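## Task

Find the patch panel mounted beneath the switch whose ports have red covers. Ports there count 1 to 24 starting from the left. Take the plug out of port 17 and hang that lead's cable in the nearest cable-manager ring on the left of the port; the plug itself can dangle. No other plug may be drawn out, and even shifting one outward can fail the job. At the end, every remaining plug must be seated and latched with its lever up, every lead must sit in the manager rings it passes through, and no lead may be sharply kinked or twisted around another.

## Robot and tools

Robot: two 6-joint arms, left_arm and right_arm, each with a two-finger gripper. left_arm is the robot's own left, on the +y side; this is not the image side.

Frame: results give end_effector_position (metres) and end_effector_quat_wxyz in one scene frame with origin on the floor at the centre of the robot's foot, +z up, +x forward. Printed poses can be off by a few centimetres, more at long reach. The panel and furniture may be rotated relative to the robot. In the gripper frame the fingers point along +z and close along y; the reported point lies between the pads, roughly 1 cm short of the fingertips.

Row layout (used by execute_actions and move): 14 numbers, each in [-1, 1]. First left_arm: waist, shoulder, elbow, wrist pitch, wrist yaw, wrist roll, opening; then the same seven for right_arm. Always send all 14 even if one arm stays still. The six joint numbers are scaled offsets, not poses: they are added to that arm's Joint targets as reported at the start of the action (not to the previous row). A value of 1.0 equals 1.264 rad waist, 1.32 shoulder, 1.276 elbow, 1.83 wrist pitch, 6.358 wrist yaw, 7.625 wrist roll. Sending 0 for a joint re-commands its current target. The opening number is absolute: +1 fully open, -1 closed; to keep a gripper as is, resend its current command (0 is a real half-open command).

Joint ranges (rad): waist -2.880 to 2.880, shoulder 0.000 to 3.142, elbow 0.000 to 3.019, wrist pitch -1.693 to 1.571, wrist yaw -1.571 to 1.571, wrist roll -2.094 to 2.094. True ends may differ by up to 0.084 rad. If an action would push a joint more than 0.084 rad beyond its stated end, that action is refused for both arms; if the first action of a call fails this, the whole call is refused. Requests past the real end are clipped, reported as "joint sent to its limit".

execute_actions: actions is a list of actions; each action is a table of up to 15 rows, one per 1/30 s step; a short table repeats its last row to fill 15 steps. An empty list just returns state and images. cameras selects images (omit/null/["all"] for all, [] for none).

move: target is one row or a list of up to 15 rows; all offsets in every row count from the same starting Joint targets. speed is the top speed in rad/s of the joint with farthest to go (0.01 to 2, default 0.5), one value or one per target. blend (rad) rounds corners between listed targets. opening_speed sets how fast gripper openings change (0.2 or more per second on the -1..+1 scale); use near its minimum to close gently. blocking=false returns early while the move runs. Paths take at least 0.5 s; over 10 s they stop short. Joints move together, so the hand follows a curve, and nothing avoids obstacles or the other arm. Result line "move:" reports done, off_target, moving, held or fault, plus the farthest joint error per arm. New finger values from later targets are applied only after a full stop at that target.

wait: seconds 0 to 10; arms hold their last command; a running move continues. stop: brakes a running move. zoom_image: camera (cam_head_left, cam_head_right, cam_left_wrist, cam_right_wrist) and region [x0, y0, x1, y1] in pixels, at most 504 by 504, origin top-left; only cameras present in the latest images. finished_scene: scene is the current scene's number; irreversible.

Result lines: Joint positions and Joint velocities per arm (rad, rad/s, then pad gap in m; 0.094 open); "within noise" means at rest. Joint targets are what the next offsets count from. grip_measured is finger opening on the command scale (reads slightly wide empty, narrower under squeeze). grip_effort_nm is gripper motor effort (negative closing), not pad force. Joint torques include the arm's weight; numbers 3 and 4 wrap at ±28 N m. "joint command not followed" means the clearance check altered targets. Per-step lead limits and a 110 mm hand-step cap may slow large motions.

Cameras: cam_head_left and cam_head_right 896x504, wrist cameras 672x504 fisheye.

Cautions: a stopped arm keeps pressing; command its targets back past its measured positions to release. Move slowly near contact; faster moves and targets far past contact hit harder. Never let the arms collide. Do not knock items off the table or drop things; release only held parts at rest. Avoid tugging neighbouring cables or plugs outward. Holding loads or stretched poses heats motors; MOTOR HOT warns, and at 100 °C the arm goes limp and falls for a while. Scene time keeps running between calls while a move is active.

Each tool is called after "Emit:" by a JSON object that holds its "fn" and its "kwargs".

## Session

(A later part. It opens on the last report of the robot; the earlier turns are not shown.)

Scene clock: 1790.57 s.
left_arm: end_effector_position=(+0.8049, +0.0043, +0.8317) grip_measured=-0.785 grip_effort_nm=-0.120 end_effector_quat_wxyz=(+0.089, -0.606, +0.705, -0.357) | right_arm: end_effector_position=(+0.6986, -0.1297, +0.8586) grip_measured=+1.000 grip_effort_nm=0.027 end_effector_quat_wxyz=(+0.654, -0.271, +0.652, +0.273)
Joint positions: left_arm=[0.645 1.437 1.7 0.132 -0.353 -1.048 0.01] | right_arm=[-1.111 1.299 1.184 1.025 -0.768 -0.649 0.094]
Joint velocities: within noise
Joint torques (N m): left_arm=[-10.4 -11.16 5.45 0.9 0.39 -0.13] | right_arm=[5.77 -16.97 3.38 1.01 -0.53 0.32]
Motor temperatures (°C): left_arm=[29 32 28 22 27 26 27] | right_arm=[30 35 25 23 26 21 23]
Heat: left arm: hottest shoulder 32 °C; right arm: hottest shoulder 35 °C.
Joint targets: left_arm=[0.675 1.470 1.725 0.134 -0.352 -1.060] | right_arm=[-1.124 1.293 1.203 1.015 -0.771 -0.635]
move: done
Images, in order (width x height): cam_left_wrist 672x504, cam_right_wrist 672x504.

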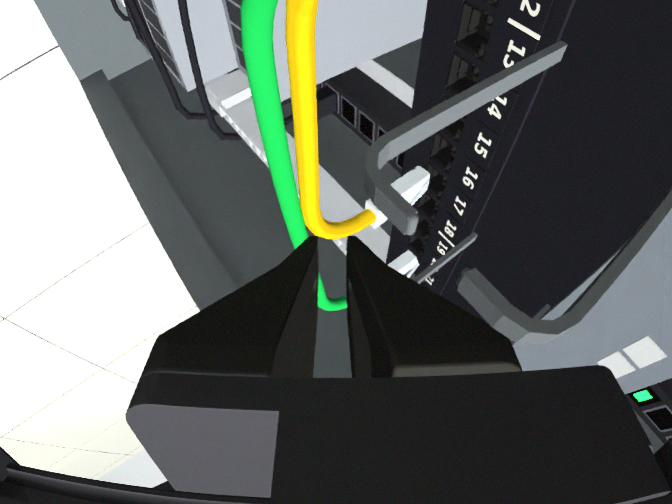

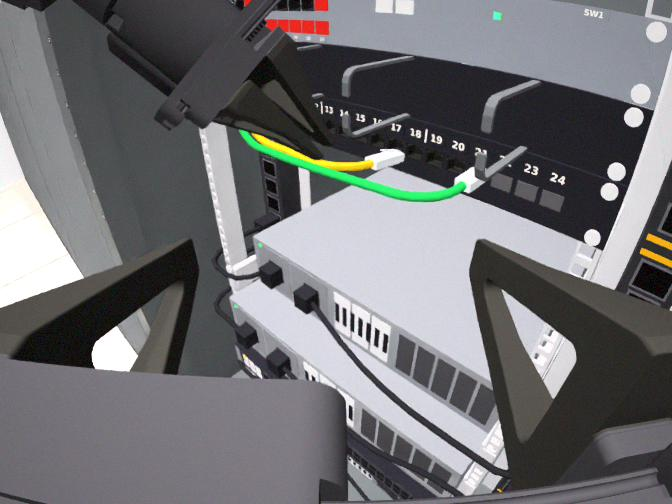

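Emit:
{"fn": "move", "kwargs": {"target": [0.0119,-0.0424,-0.0455,0.0033,0,0,-0.787,0,0,0,0,0,0,1], "speed": 0.1, "cameras": ["cam_left_wrist","cam_right_wrist"]}}

Emit:
{"fn": "zoom_image", "kwargs": {"camera": "cam_right_wrist", "region": [250, 70, 430, 200]}}

Emit:
{"fn": "zoom_image", "kwargs": {"camera": "cam_left_wrist", "region": [220, 60, 460, 300]}}

Scene clock: 1826.87 s.
left_arm: end_effector_position=(+0.7930, +0.0072, +0.8214) grip_measured=-0.785 grip_effort_nm=-0.115 end_effector_quat_wxyz=(+0.085, -0.603, +0.713, -0.347) | right_arm: end_effector_position=(+0.6986, -0.1297, +0.8586) grip_measured=+1.000 grip_effort_nm=0.032 end_effector_quat_wxyz=(+0.654, -0.271, +0.652, +0.273)
Joint positions: left_arm=[0.661 1.432 1.673 0.132 -0.353 -1.048 0.01] | right_arm=[-1.111 1.299 1.184 1.025 -0.768 -0.649 0.094]
Joint velocities: within noise
Joint torques (N m): left_arm=[-10.29 -14.51 3 1.06 0.35 -0.13] | right_arm=[5.71 -17.08 3.43 0.98 -0.53 0.32]
Motor temperatures (°C): left_arm=[28 34 28 22 27 26 27] | right_arm=[30 35 25 23 26 21 23]
Heat: left arm: hottest shoulder 34 °C; right arm: hottest shoulder 35 °C.
Joint targets: left_arm=[0.690 1.414 1.667 0.140 -0.352 -1.060] | right_arm=[-1.124 1.293 1.203 1.015 -0.771 -0.635]
move: done
Images, in order (width x height): cam_left_wrist 672x504, cam_right_wrist 672x504.

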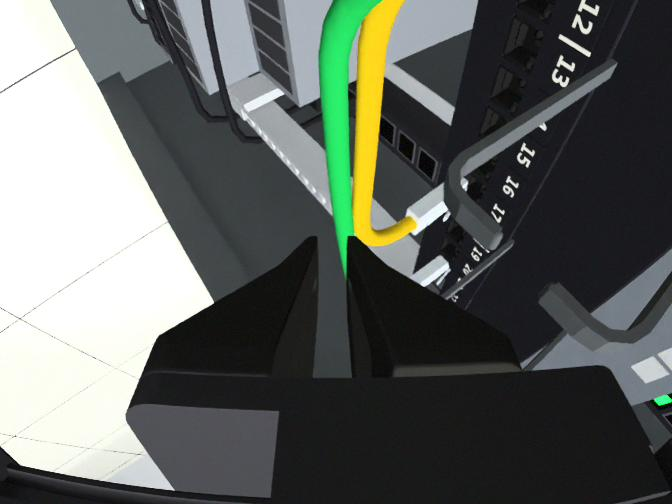

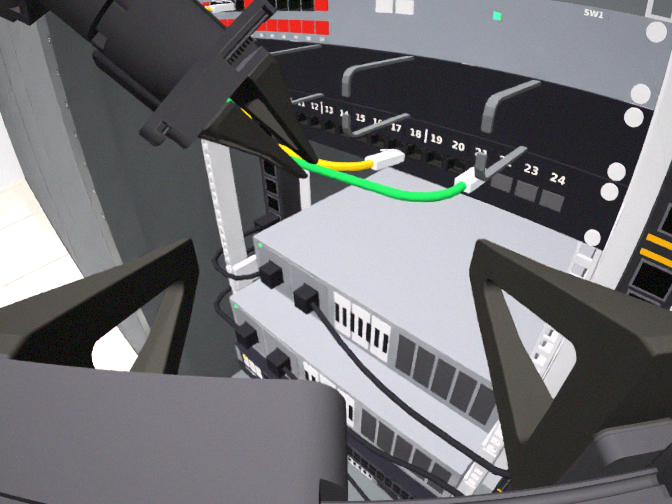

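Scaled by 2.800 from the camera's 672x504 image, which has a finer 960x720 frame.

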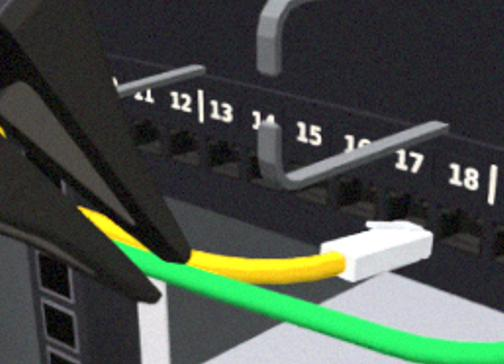

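Scaled by 2.100 from the camera's 672x504 image, which has a finer 960x720 frame.

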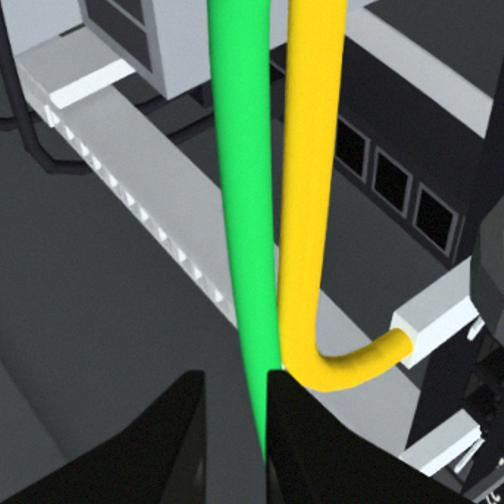

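Emit:
{"fn": "move", "kwargs": {"target": [-0.0443,-0.0333,-0.0368,-0.0169,0,0,-0.787,0,0,0,0,0,0,1], "speed": 0.15, "cameras": ["cam_left_wrist","cam_right_wrist"]}}

Emit:
{"fn": "zoom_image", "kwargs": {"camera": "cam_right_wrist", "region": [250, 70, 430, 200]}}

Emit:
{"fn": "zoom_image", "kwargs": {"camera": "cam_left_wrist", "region": [220, 60, 460, 300]}}

Scene clock: 1862.90 s.
left_arm: end_effector_position=(+0.7872, +0.0167, +0.8351) grip_measured=-0.785 grip_effort_nm=-0.115 end_effector_quat_wxyz=(+0.078, -0.601, +0.715, -0.348) | right_arm: end_effector_position=(+0.6986, -0.1297, +0.8586) grip_measured=+1.000 grip_effort_nm=0.032 end_effector_quat_wxyz=(+0.654, -0.271, +0.652, +0.273)
Joint positions: left_arm=[0.653 1.385 1.628 0.118 -0.353 -1.048 0.01] | right_arm=[-1.111 1.299 1.184 1.025 -0.768 -0.649 0.094]
Joint velocities: within noise
Joint torques (N m): left_arm=[-13.74 -14.15 2.92 0.43 0.35 -0.12] | right_arm=[5.83 -16.91 3.32 1.01 -0.52 0.32]
Motor temperatures (°C): left_arm=[28 36 27 22 27 26 27] | right_arm=[30 35 25 23 26 21 23]
Heat: left arm: hottest shoulder 36 °C; right arm: hottest shoulder 35 °C.
Joint targets: left_arm=[0.634 1.370 1.620 0.109 -0.352 -1.060] | right_arm=[-1.124 1.293 1.203 1.015 -0.771 -0.635]
move: done
Images, in order (width x height): cam_left_wrist 672x504, cam_right_wrist 672x504.

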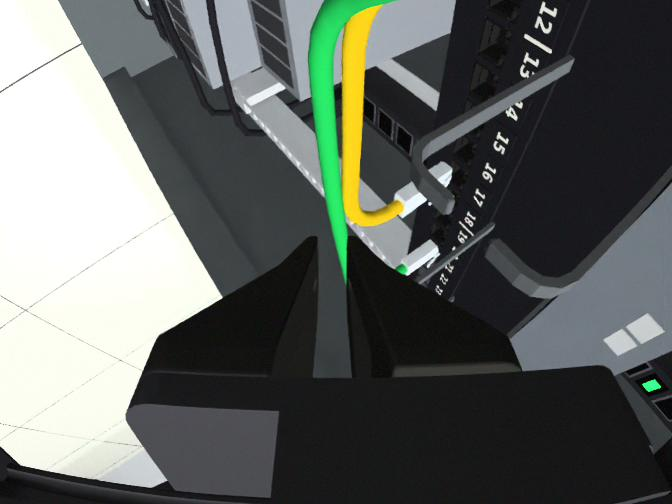

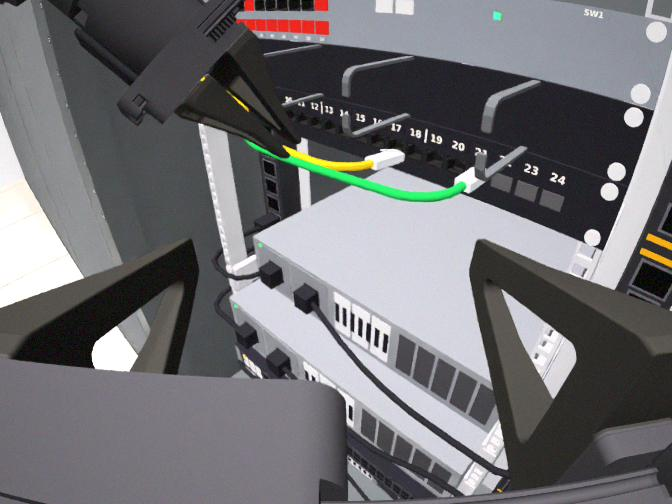

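Scaled by 2.800 from the camera's 672x504 image, which has a finer 960x720 frame.

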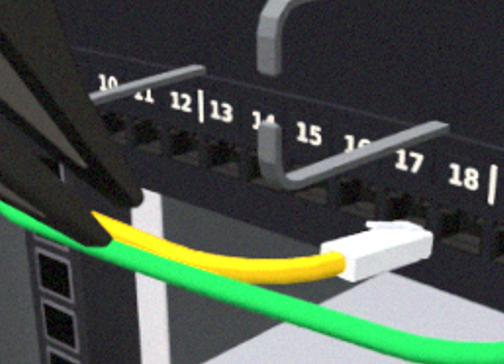

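Scaled by 2.100 from the camera's 672x504 image, which has a finer 960x720 frame.

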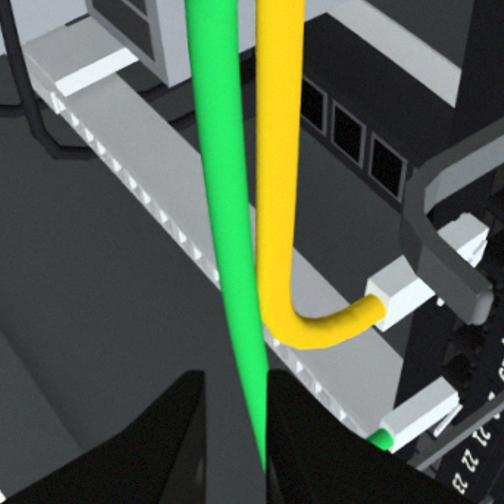

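Emit:
{"fn": "move", "kwargs": {"target": [0.0435,-0.0038,0.0408,-0.0153,0,0,-0.787,0,0,0,0,0,0,1], "speed": 0.15, "cameras": ["cam_left_wrist","cam_right_wrist"]}}

Emit:
{"fn": "zoom_image", "kwargs": {"camera": "cam_right_wrist", "region": [250, 70, 430, 200]}}

Emit:
{"fn": "zoom_image", "kwargs": {"camera": "cam_left_wrist", "region": [220, 60, 460, 300]}}

Scene clock: 1882.50 s.
left_arm: end_effector_position=(+0.7953, +0.0245, +0.8356) grip_measured=-0.785 grip_effort_nm=-0.115 end_effector_quat_wxyz=(+0.080, -0.601, +0.717, -0.345) | right_arm: end_effector_position=(+0.6986, -0.1297, +0.8586) grip_measured=+1.000 grip_effort_nm=0.032 end_effector_quat_wxyz=(+0.654, -0.271, +0.652, +0.273)
Joint positions: left_arm=[0.661 1.381 1.649 0.09 -0.353 -1.048 0.01] | right_arm=[-1.111 1.299 1.184 1.025 -0.768 -0.649 0.094]
Joint velocities: within noise
Joint torques (N m): left_arm=[-9.52 -14.45 5.29 0.43 0.34 -0.13] | right_arm=[5.71 -16.79 3.37 1.03 -0.53 0.34]
Motor temperatures (°C): left_arm=[29 37 26 22 27 26 27] | right_arm=[30 35 25 23 26 21 23]
Heat: left arm: hottest shoulder 37 °C; right arm: hottest shoulder 35 °C.
Joint targets: left_arm=[0.689 1.365 1.672 0.081 -0.352 -1.060] | right_arm=[-1.124 1.293 1.203 1.015 -0.771 -0.635]
move: done
Images, in order (width x height): cam_left_wrist 672x504, cam_right_wrist 672x504.

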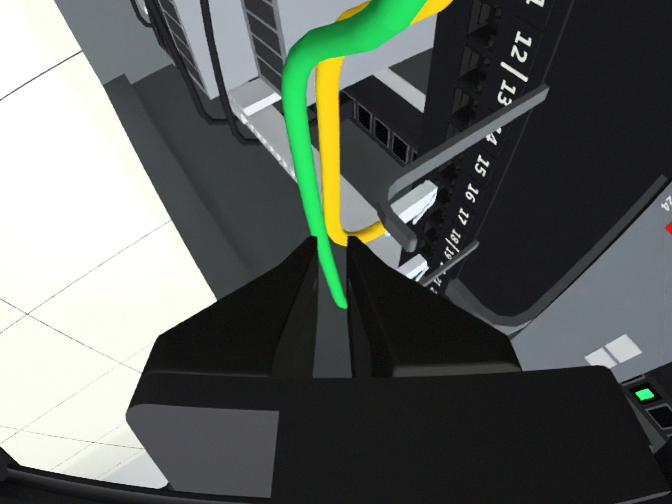

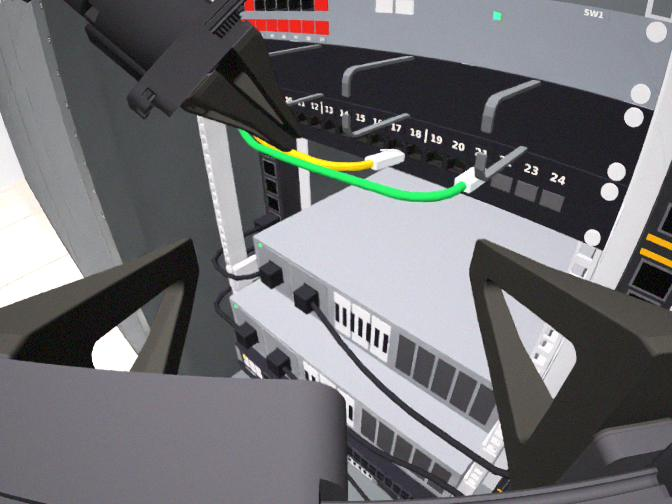

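Scaled by 2.800 from the camera's 672x504 image, which has a finer 960x720 frame.

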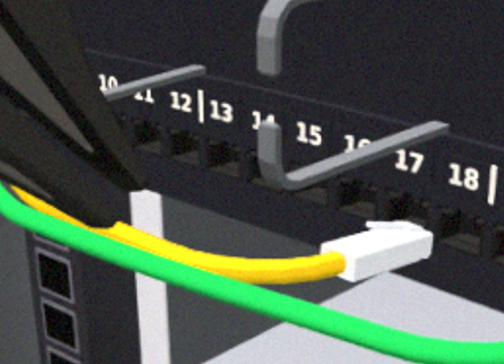

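Scaled by 2.100 from the camera's 672x504 image, which has a finer 960x720 frame.

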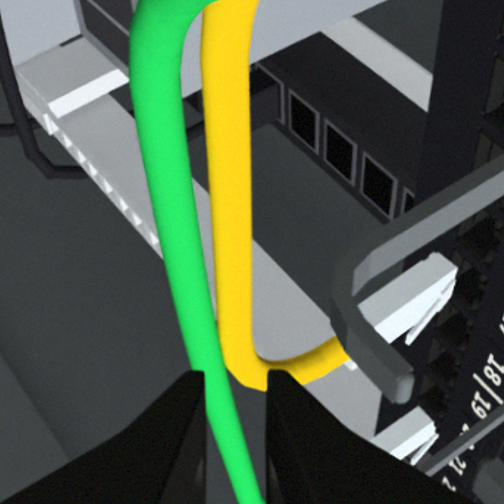

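Emit:
{"fn": "move", "kwargs": {"target": [0.0074,0.0557,0.0324,-0.0077,0,0,-0.81,0,0,0,0,0,0,1], "speed": 0.1, "cameras": ["cam_left_wrist","cam_right_wrist"]}}

Emit:
{"fn": "zoom_image", "kwargs": {"camera": "cam_right_wrist", "region": [250, 70, 430, 200]}}

Emit:
{"fn": "zoom_image", "kwargs": {"camera": "cam_left_wrist", "region": [220, 60, 460, 300]}}

Scene clock: 1939.63 s.
left_arm: end_effector_position=(+0.7993, +0.0212, +0.8259) grip_measured=-0.809 grip_effort_nm=-0.105 end_effector_quat_wxyz=(+0.080, -0.601, +0.719, -0.340) | right_arm: end_effector_position=(+0.6986, -0.1297, +0.8586) grip_measured=+1.000 grip_effort_nm=0.027 end_effector_quat_wxyz=(+0.654, -0.271, +0.652, +0.273)
Joint positions: left_arm=[0.67 1.407 1.685 0.074 -0.353 -1.049 0.009] | right_arm=[-1.111 1.299 1.184 1.025 -0.768 -0.649 0.094]
Joint velocities: within noise
Joint torques (N m): left_arm=[-9.82 -11.22 5.74 0.44 0.34 -0.11] | right_arm=[5.6 -17.03 3.37 1.02 -0.53 0.33]
Motor temperatures (°C): left_arm=[28 37 27 22 27 26 27] | right_arm=[30 36 25 23 26 21 23]
Heat: left arm: hottest shoulder 37 °C; right arm: hottest shoulder 36 °C.
Joint targets: left_arm=[0.699 1.439 1.713 0.067 -0.352 -1.060] | right_arm=[-1.124 1.293 1.203 1.015 -0.771 -0.635]
move: done
Images, in order (width x height): cam_left_wrist 672x504, cam_right_wrist 672x504.

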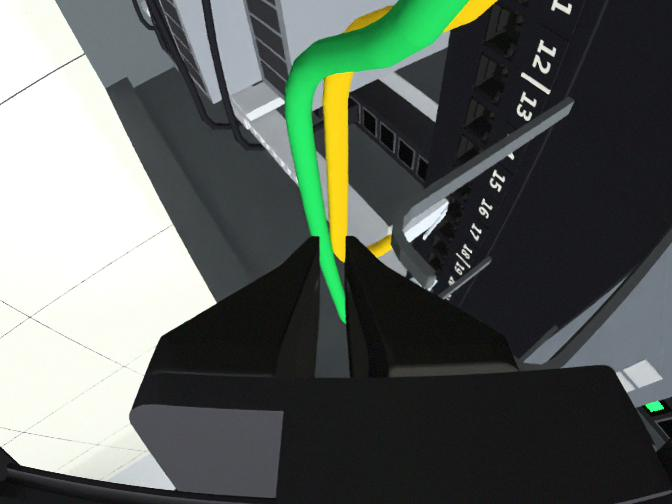

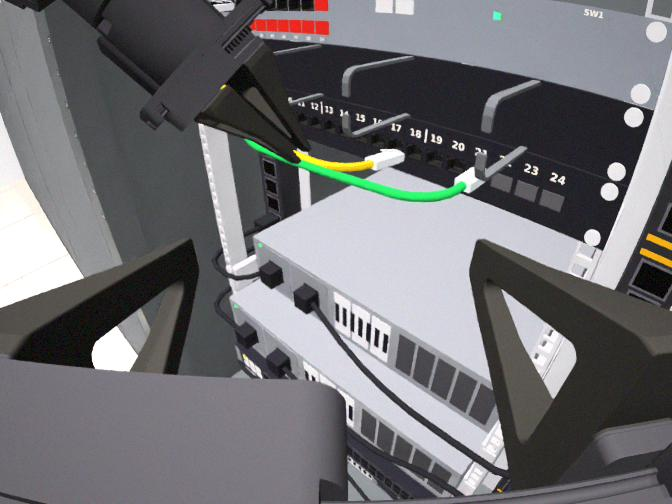

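Scaled by 2.800 from the camera's 672x504 image, which has a finer 960x720 frame.

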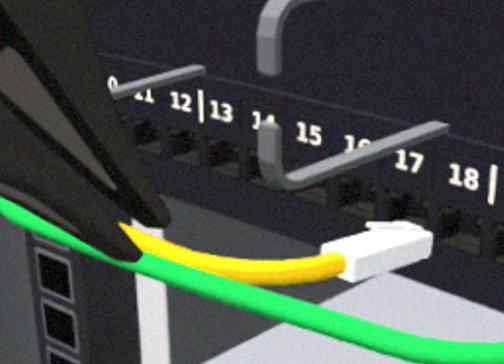

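Scaled by 2.100 from the camera's 672x504 image, which has a finer 960x720 frame.

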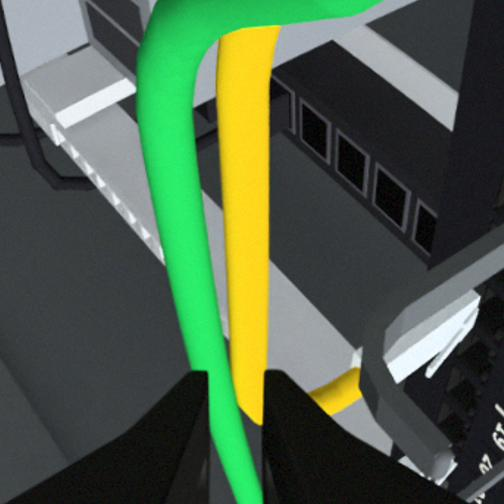

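Emit:
{"fn": "move", "kwargs": {"target": [0,0,0,0,0,0,-1,0,0,0,0,0,0,1], "opening_speed": 0.25, "cameras": ["cam_left_wrist","cam_right_wrist"]}}

Emit:
{"fn": "zoom_image", "kwargs": {"camera": "cam_right_wrist", "region": [250, 70, 430, 200]}}

Emit:
{"fn": "zoom_image", "kwargs": {"camera": "cam_left_wrist", "region": [220, 60, 460, 300]}}

Scene clock: 1958.17 s.
left_arm: end_effector_position=(+0.7993, +0.0212, +0.8259) grip_measured=-0.992 grip_effort_nm=-0.388 end_effector_quat_wxyz=(+0.079, -0.601, +0.719, -0.340) | right_arm: end_effector_position=(+0.6986, -0.1297, +0.8586) grip_measured=+1.000 grip_effort_nm=0.027 end_effector_quat_wxyz=(+0.654, -0.271, +0.652, +0.273)
Joint positions: left_arm=[0.67 1.407 1.685 0.074 -0.353 -1.049 0] | right_arm=[-1.111 1.299 1.184 1.025 -0.768 -0.649 0.094]
Joint velocities: within noise
Joint torques (N m): left_arm=[-9.58 -11.22 5.81 0.5 0.33 -0.1] | right_arm=[6.12 -16.85 3.4 1.01 -0.53 0.32]
Motor temperatures (°C): left_arm=[28 35 28 22 27 26 27] | right_arm=[30 36 25 23 26 21 23]
Heat: left arm: hottest shoulder 35 °C; right arm: hottest shoulder 36 °C.
Joint targets: left_arm=[0.699 1.439 1.713 0.067 -0.352 -1.060] | right_arm=[-1.124 1.293 1.203 1.015 -0.771 -0.635]
move: done
Images, in order (width x height): cam_left_wrist 672x504, cam_right_wrist 672x504.

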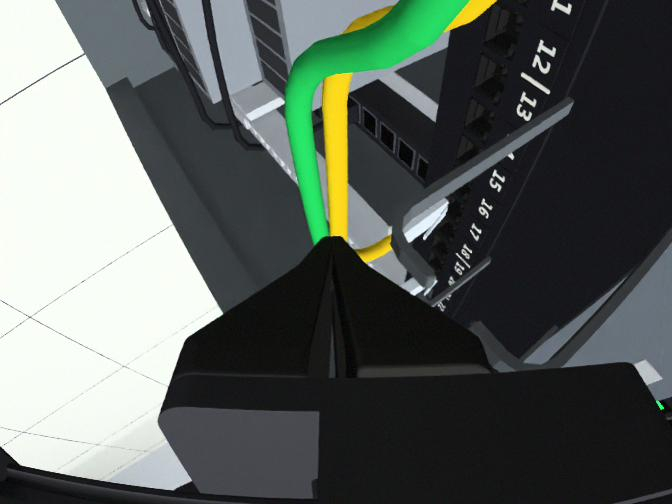

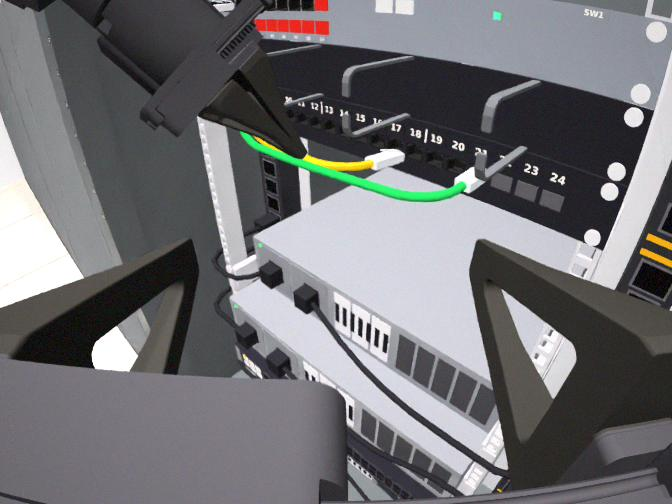

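Scaled by 2.800 from the camera's 672x504 image, which has a finer 960x720 frame.

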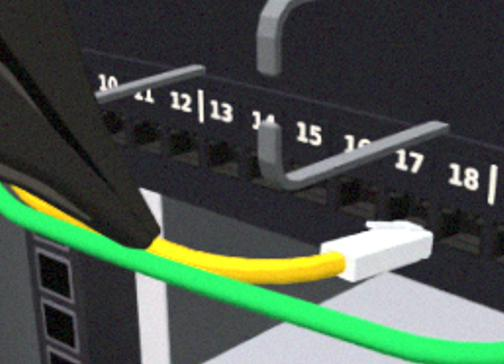

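Scaled by 2.100 from the camera's 672x504 image, which has a finer 960x720 frame.

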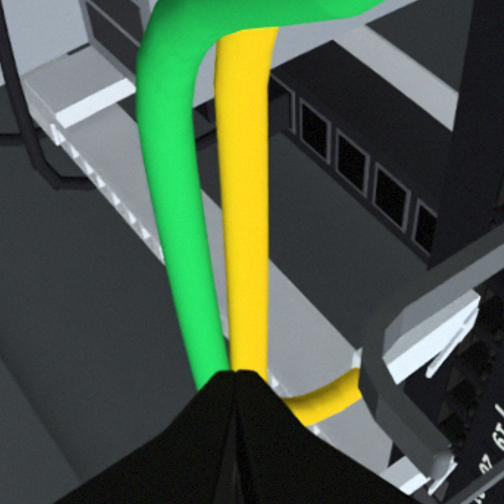

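Emit:
{"fn": "move", "kwargs": {"target": [[0,0,0,0,0,0,-0.81,0,0,0,0,0,0,1],[0.0031,0.009,0.0221,-0.0089,0,0,-0.81,0,0,0,0,0,0,1]], "speed": 0.1, "cameras": ["cam_left_wrist","cam_right_wrist"]}}

Emit:
{"fn": "zoom_image", "kwargs": {"camera": "cam_right_wrist", "region": [250, 70, 430, 200]}}

Emit:
{"fn": "zoom_image", "kwargs": {"camera": "cam_left_wrist", "region": [260, 160, 400, 300]}}

Scene clock: 1972.43 s.
left_arm: end_effector_position=(+0.7995, +0.0185, +0.8218) grip_measured=-0.812 grip_effort_nm=0.066 end_effector_quat_wxyz=(+0.075, -0.599, +0.722, -0.337) | right_arm: end_effector_position=(+0.6986, -0.1297, +0.8586) grip_measured=+1.000 grip_effort_nm=0.032 end_effector_quat_wxyz=(+0.654, -0.271, +0.652, +0.273)
Joint positions: left_arm=[0.672 1.418 1.702 0.055 -0.353 -1.051 0.009] | right_arm=[-1.111 1.299 1.184 1.025 -0.768 -0.649 0.094]
Joint velocities: within noise
Joint torques (N m): left_arm=[-9.82 -11.4 6.64 0.61 0.34 -0.08] | right_arm=[5.54 -16.79 3.33 0.99 -0.51 0.32]
Motor temperatures (°C): left_arm=[28 35 28 22 27 26 27] | right_arm=[30 36 25 23 26 21 23]
Heat: left arm: hottest shoulder 35 °C; right arm: hottest shoulder 36 °C.
Joint targets: left_arm=[0.702 1.451 1.742 0.051 -0.352 -1.060] | right_arm=[-1.124 1.293 1.203 1.015 -0.771 -0.635]
move: off_target (left_arm); left_arm: the elbow is farthest, 0.039 rad from its target
Images, in order (width x height): cam_left_wrist 672x504, cam_right_wrist 672x504.

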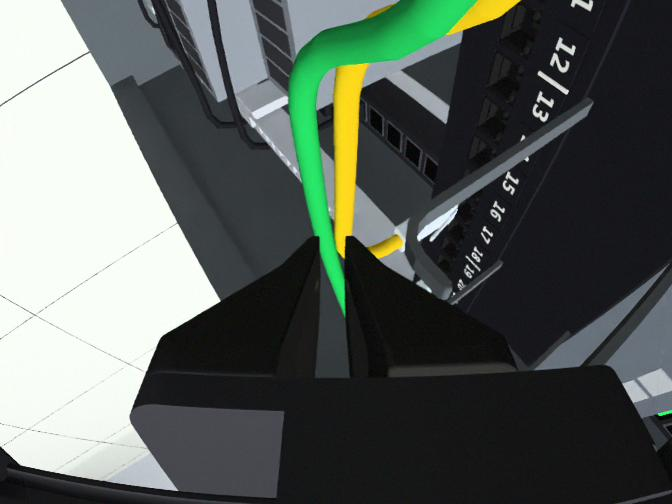

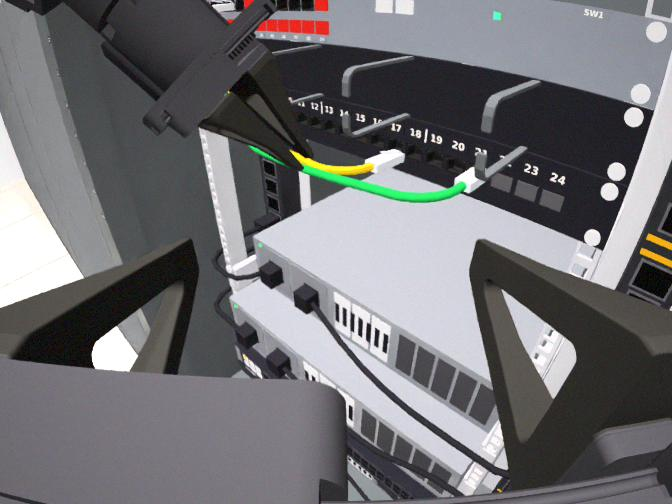

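Scaled by 2.800 from the camera's 672x504 image, which has a finer 960x720 frame.

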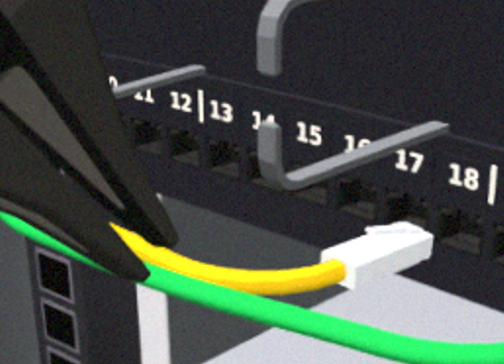

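Scaled by 3.600 from the camera's 672x504 image, which has a finer 960x720 frame.

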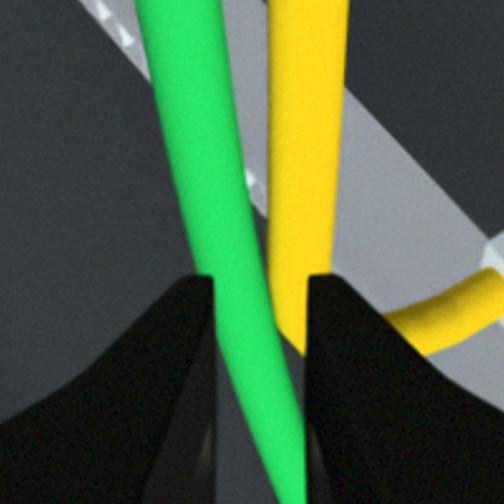

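Emit:
{"fn": "move", "kwargs": {"target": [-0.0451,-0.0545,-0.058,0,0,0,-0.81,0,0,0,0,0,0,1], "speed": 0.15, "cameras": ["cam_left_wrist","cam_right_wrist"]}}

Emit:
{"fn": "zoom_image", "kwargs": {"camera": "cam_right_wrist", "region": [250, 70, 430, 200]}}

Emit:
{"fn": "zoom_image", "kwargs": {"camera": "cam_left_wrist", "region": [260, 160, 400, 300]}}

Scene clock: 1995.43 s.
left_arm: end_effector_position=(+0.7957, +0.0211, +0.8302) grip_measured=-0.812 grip_effort_nm=0.056 end_effector_quat_wxyz=(+0.071, -0.598, +0.722, -0.340) | right_arm: end_effector_position=(+0.6986, -0.1297, +0.8586) grip_measured=+1.000 grip_effort_nm=0.027 end_effector_quat_wxyz=(+0.654, -0.271, +0.652, +0.273)
Joint positions: left_arm=[0.664 1.395 1.675 0.054 -0.353 -1.052 0.009] | right_arm=[-1.111 1.299 1.184 1.025 -0.768 -0.649 0.094]
Joint velocities: within noise
Joint torques (N m): left_arm=[-13.86 -14.56 3.14 0.62 0.34 -0.09] | right_arm=[5.95 -16.91 3.4 1.02 -0.51 0.31]
Motor temperatures (°C): left_arm=[28 35 28 22 27 26 27] | right_arm=[29 36 25 23 26 21 23]
Heat: left arm: hottest shoulder 35 °C; right arm: hottest shoulder 36 °C.
Joint targets: left_arm=[0.645 1.379 1.667 0.051 -0.352 -1.060] | right_arm=[-1.124 1.293 1.203 1.015 -0.771 -0.635]
move: done
Images, in order (width x height): cam_left_wrist 672x504, cam_right_wrist 672x504.

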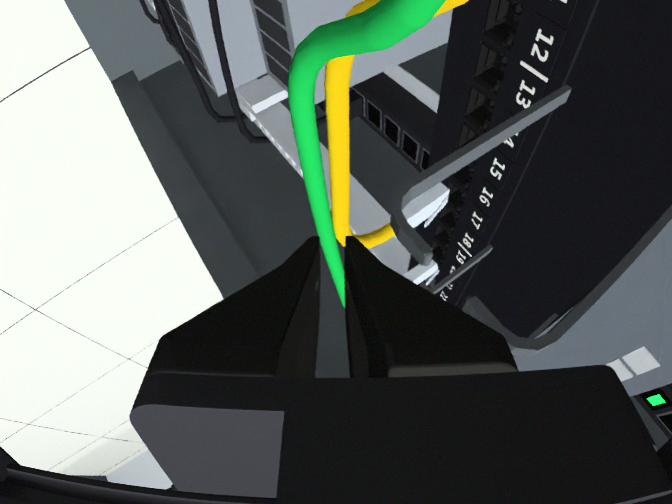

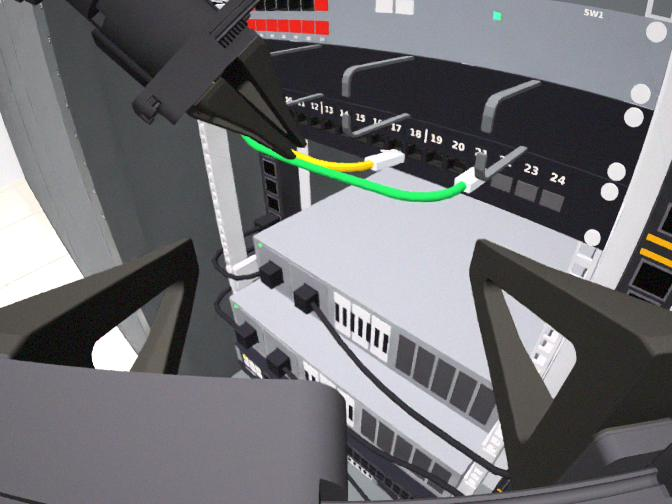

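Scaled by 2.800 from the camera's 672x504 image, which has a finer 960x720 frame.

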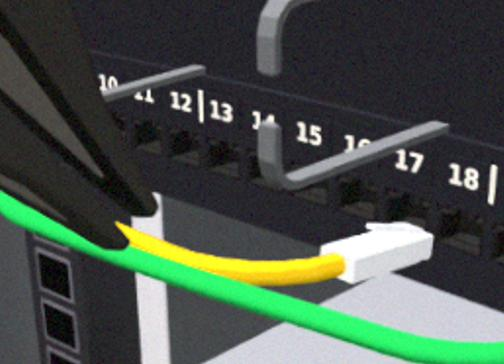

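Scaled by 3.600 from the camera's 672x504 image, which has a finer 960x720 frame.

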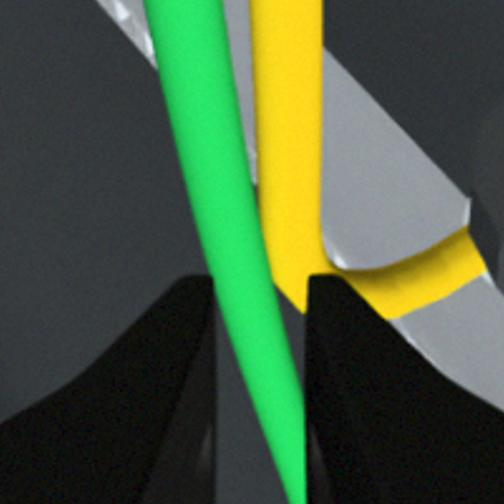

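Emit:
{"fn": "move", "kwargs": {"target": [0,0,0,0,0,0,-0.81,0.0957,0.1644,0.1928,0.053,0.0431,0.2046,-0.36], "speed": 0.6}}

Scene clock: 2046.07 s.
left_arm: end_effector_position=(+0.7957, +0.0211, +0.8302) grip_measured=-0.812 grip_effort_nm=0.056 end_effector_quat_wxyz=(+0.071, -0.598, +0.722, -0.340) | right_arm: end_effector_position=(+0.7672, -0.1032, +0.8197) grip_measured=-0.359 grip_effort_nm=-0.037 end_effector_quat_wxyz=(+0.356, +0.346, +0.622, +0.605)
Joint positions: left_arm=[0.664 1.395 1.675 0.054 -0.353 -1.052 0.009] | right_arm=[-1.022 1.49 1.427 1.093 -0.5 0.91 0.03]
Joint velocities: within noise
Joint torques (N m): left_arm=[-13.86 -14.56 3.1 0.65 0.34 -0.09] | right_arm=[10.4 -15.09 4.26 2.32 -0.28 0.24]
Motor temperatures (°C): left_arm=[29 37 26 22 26 26 27] | right_arm=[29 36 25 23 26 21 23]
Heat: left arm: hottest shoulder 37 °C; right arm: hottest shoulder 36 °C.
Joint targets: left_arm=[0.645 1.379 1.667 0.051 -0.352 -1.060] | right_arm=[-1.003 1.510 1.449 1.112 -0.497 0.925]
move: done

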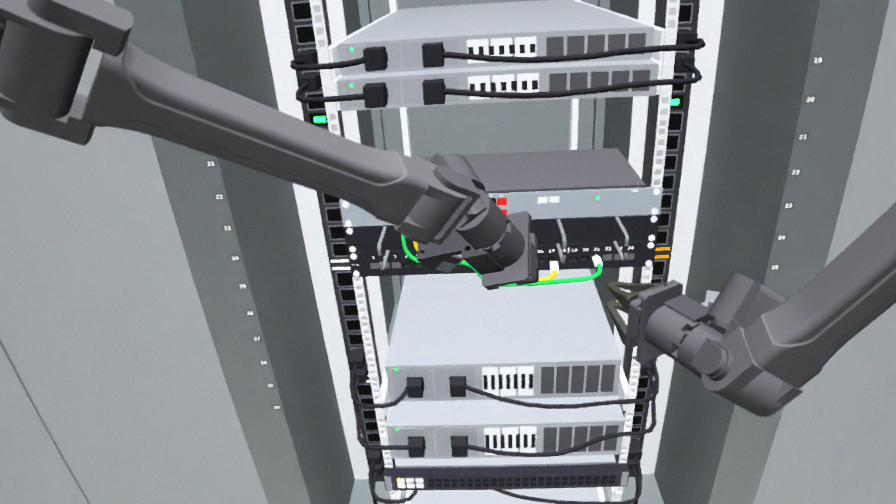

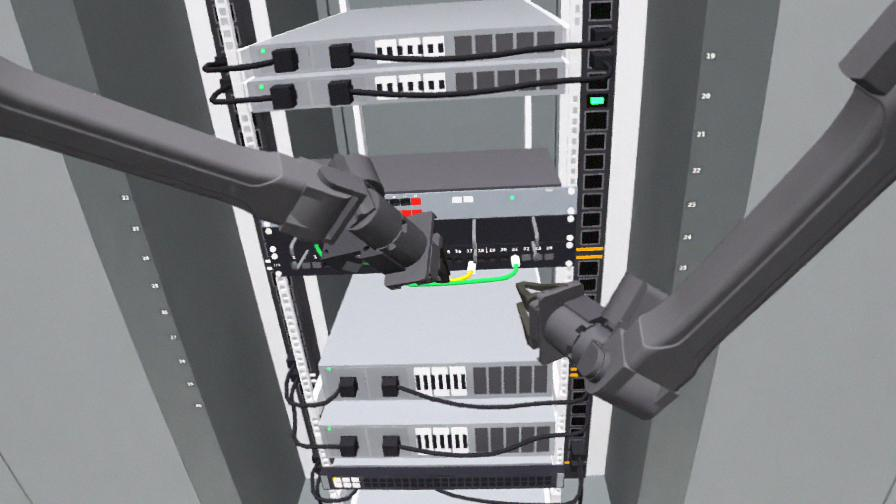

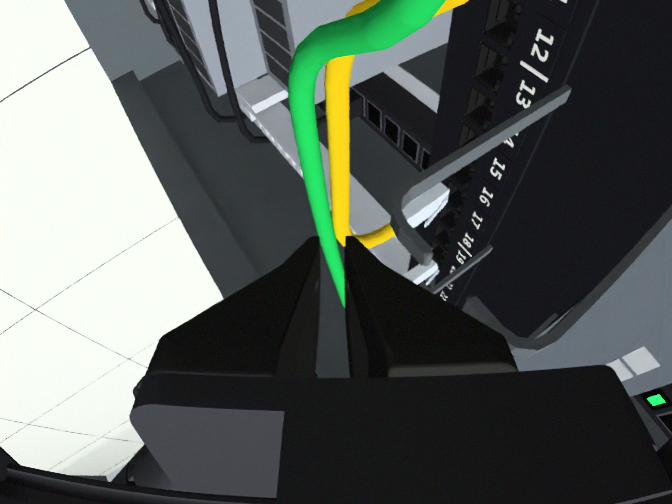

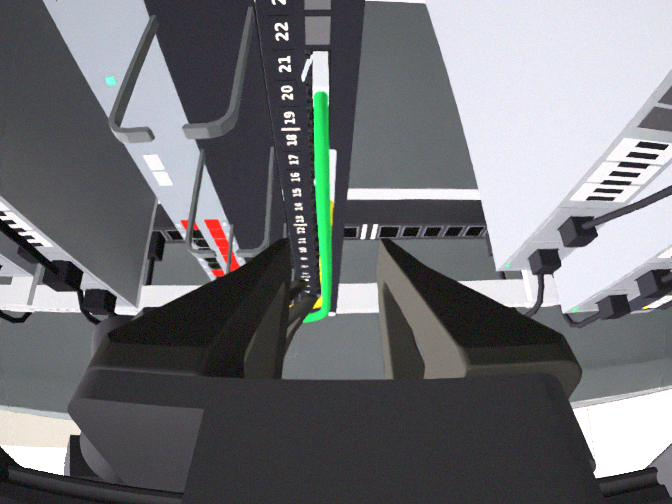

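Emit:
{"fn": "zoom_image", "kwargs": {"camera": "cam_right_wrist", "region": [220, 40, 440, 330]}}

Scaled by 1.738 from the camera's 672x504 image, which has a finer 960x720 frame.

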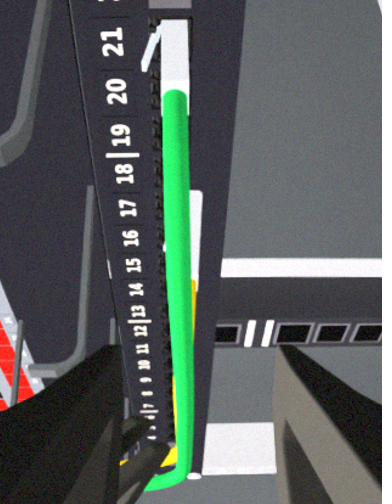

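Emit:
{"fn": "move", "kwargs": {"target": [0,0,0,0,0,0,-0.81,0.0597,0.0591,0.1364,-0.0721,0.0039,-0.0085,-0.36], "speed": 0.15, "cameras": ["cam_left_wrist","cam_right_wrist"]}}

Emit:
{"fn": "zoom_image", "kwargs": {"camera": "cam_right_wrist", "region": [220, 100, 440, 340]}}

Scene clock: 2086.63 s.
left_arm: end_effector_position=(+0.7957, +0.0211, +0.8302) grip_measured=-0.812 grip_effort_nm=0.056 end_effector_quat_wxyz=(+0.071, -0.598, +0.722, -0.340) | right_arm: end_effector_position=(+0.8068, -0.0621, +0.8247) grip_measured=-0.359 grip_effort_nm=-0.042 end_effector_quat_wxyz=(+0.354, +0.350, +0.609, +0.617)
Joint positions: left_arm=[0.664 1.395 1.675 0.054 -0.353 -1.052 0.009] | right_arm=[-0.947 1.566 1.597 0.99 -0.475 0.875 0.03]
Joint velocities: within noise
Joint torques (N m): left_arm=[-13.68 -14.62 3.12 0.62 0.33 -0.09] | right_arm=[11.81 -15.38 5.24 1.07 -0.32 -0.09]
Motor temperatures (°C): left_arm=[29 38 26 22 26 26 27] | right_arm=[30 36 26 23 26 21 23]
Heat: left arm: hottest shoulder 38 °C; right arm: hottest shoulder 36 °C.
Joint targets: left_arm=[0.645 1.379 1.667 0.051 -0.352 -1.060] | right_arm=[-0.928 1.588 1.623 0.980 -0.472 0.860]
move: done
Images, in order (width x height): cam_left_wrist 672x504, cam_right_wrist 672x504.

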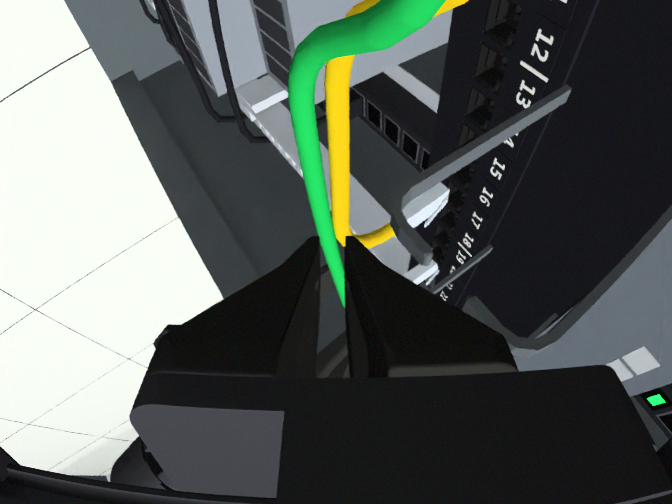

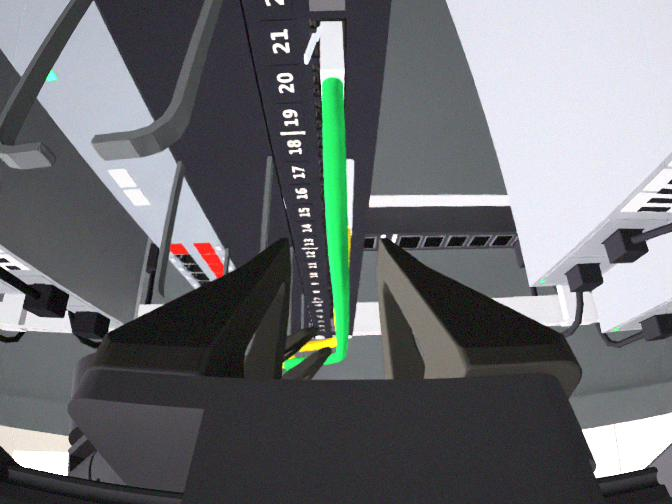

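Scaled by 2.100 from the camera's 672x504 image, which has a finer 960x720 frame.

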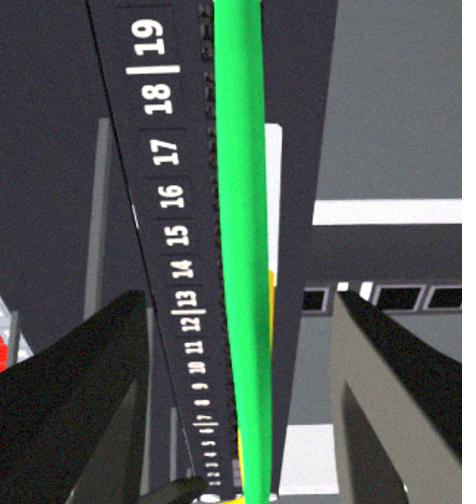

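Emit:
{"fn": "move", "kwargs": {"target": [0,0,0,0,0,0,-0.81,0,0,0,0,0,0,-0.93], "opening_speed": 0.4, "cameras": ["cam_left_wrist","cam_right_wrist"]}}

Emit:
{"fn": "zoom_image", "kwargs": {"camera": "cam_right_wrist", "region": [220, 100, 440, 340]}}

Scene clock: 2097.20 s.
left_arm: end_effector_position=(+0.7957, +0.0211, +0.8302) grip_measured=-0.812 grip_effort_nm=0.056 end_effector_quat_wxyz=(+0.071, -0.598, +0.722, -0.340) | right_arm: end_effector_position=(+0.8069, -0.0621, +0.8244) grip_measured=-0.894 grip_effort_nm=-0.950 end_effector_quat_wxyz=(+0.354, +0.350, +0.609, +0.617)
Joint positions: left_arm=[0.664 1.395 1.675 0.054 -0.353 -1.052 0.009] | right_arm=[-0.947 1.566 1.597 0.99 -0.474 0.874 0.005]
Joint velocities: within noise
Joint torques (N m): left_arm=[-14.04 -14.74 3.08 0.61 0.34 -0.09] | right_arm=[12.16 -15.21 5.19 1.09 -0.34 -0.04]
Motor temperatures (°C): left_arm=[29 38 26 22 26 26 27] | right_arm=[30 36 26 23 26 21 23]
Heat: left arm: hottest shoulder 38 °C; right arm: hottest shoulder 36 °C.
Joint targets: left_arm=[0.645 1.379 1.667 0.051 -0.352 -1.060] | right_arm=[-0.928 1.588 1.623 0.980 -0.472 0.860]
move: done
Images, in order (width x height): cam_left_wrist 672x504, cam_right_wrist 672x504.

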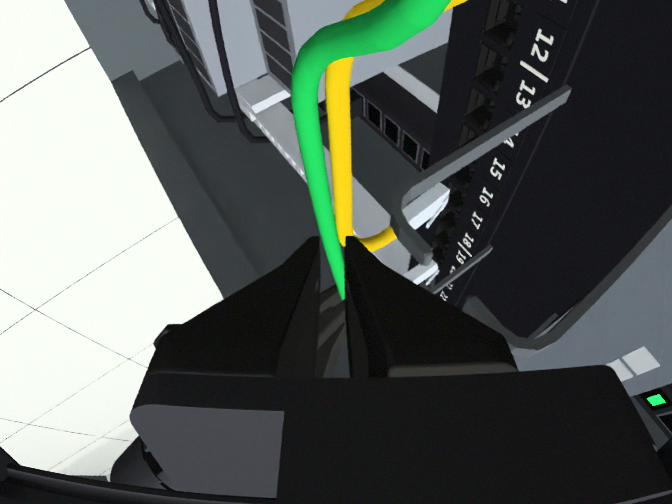

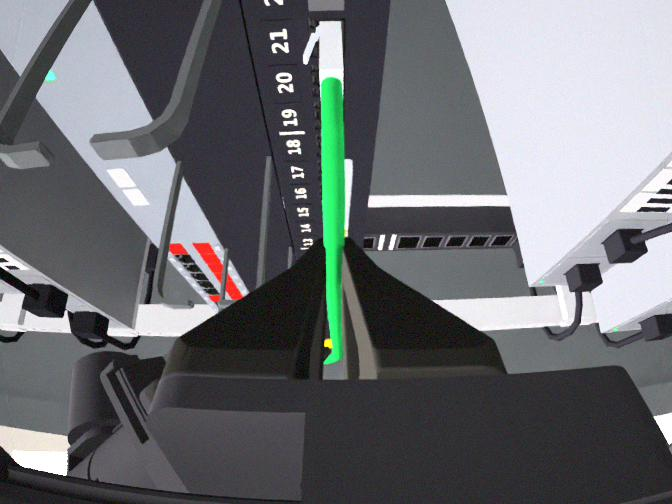

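Scaled by 2.100 from the camera's 672x504 image, which has a finer 960x720 frame.

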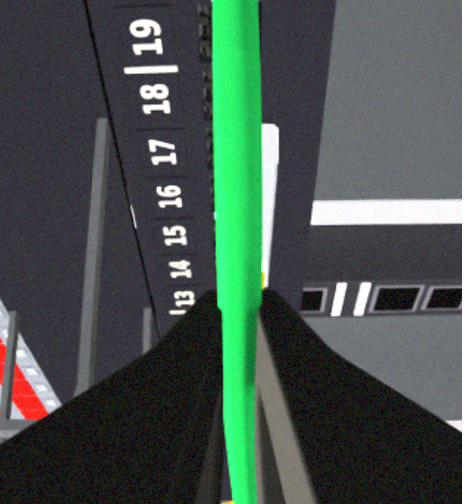

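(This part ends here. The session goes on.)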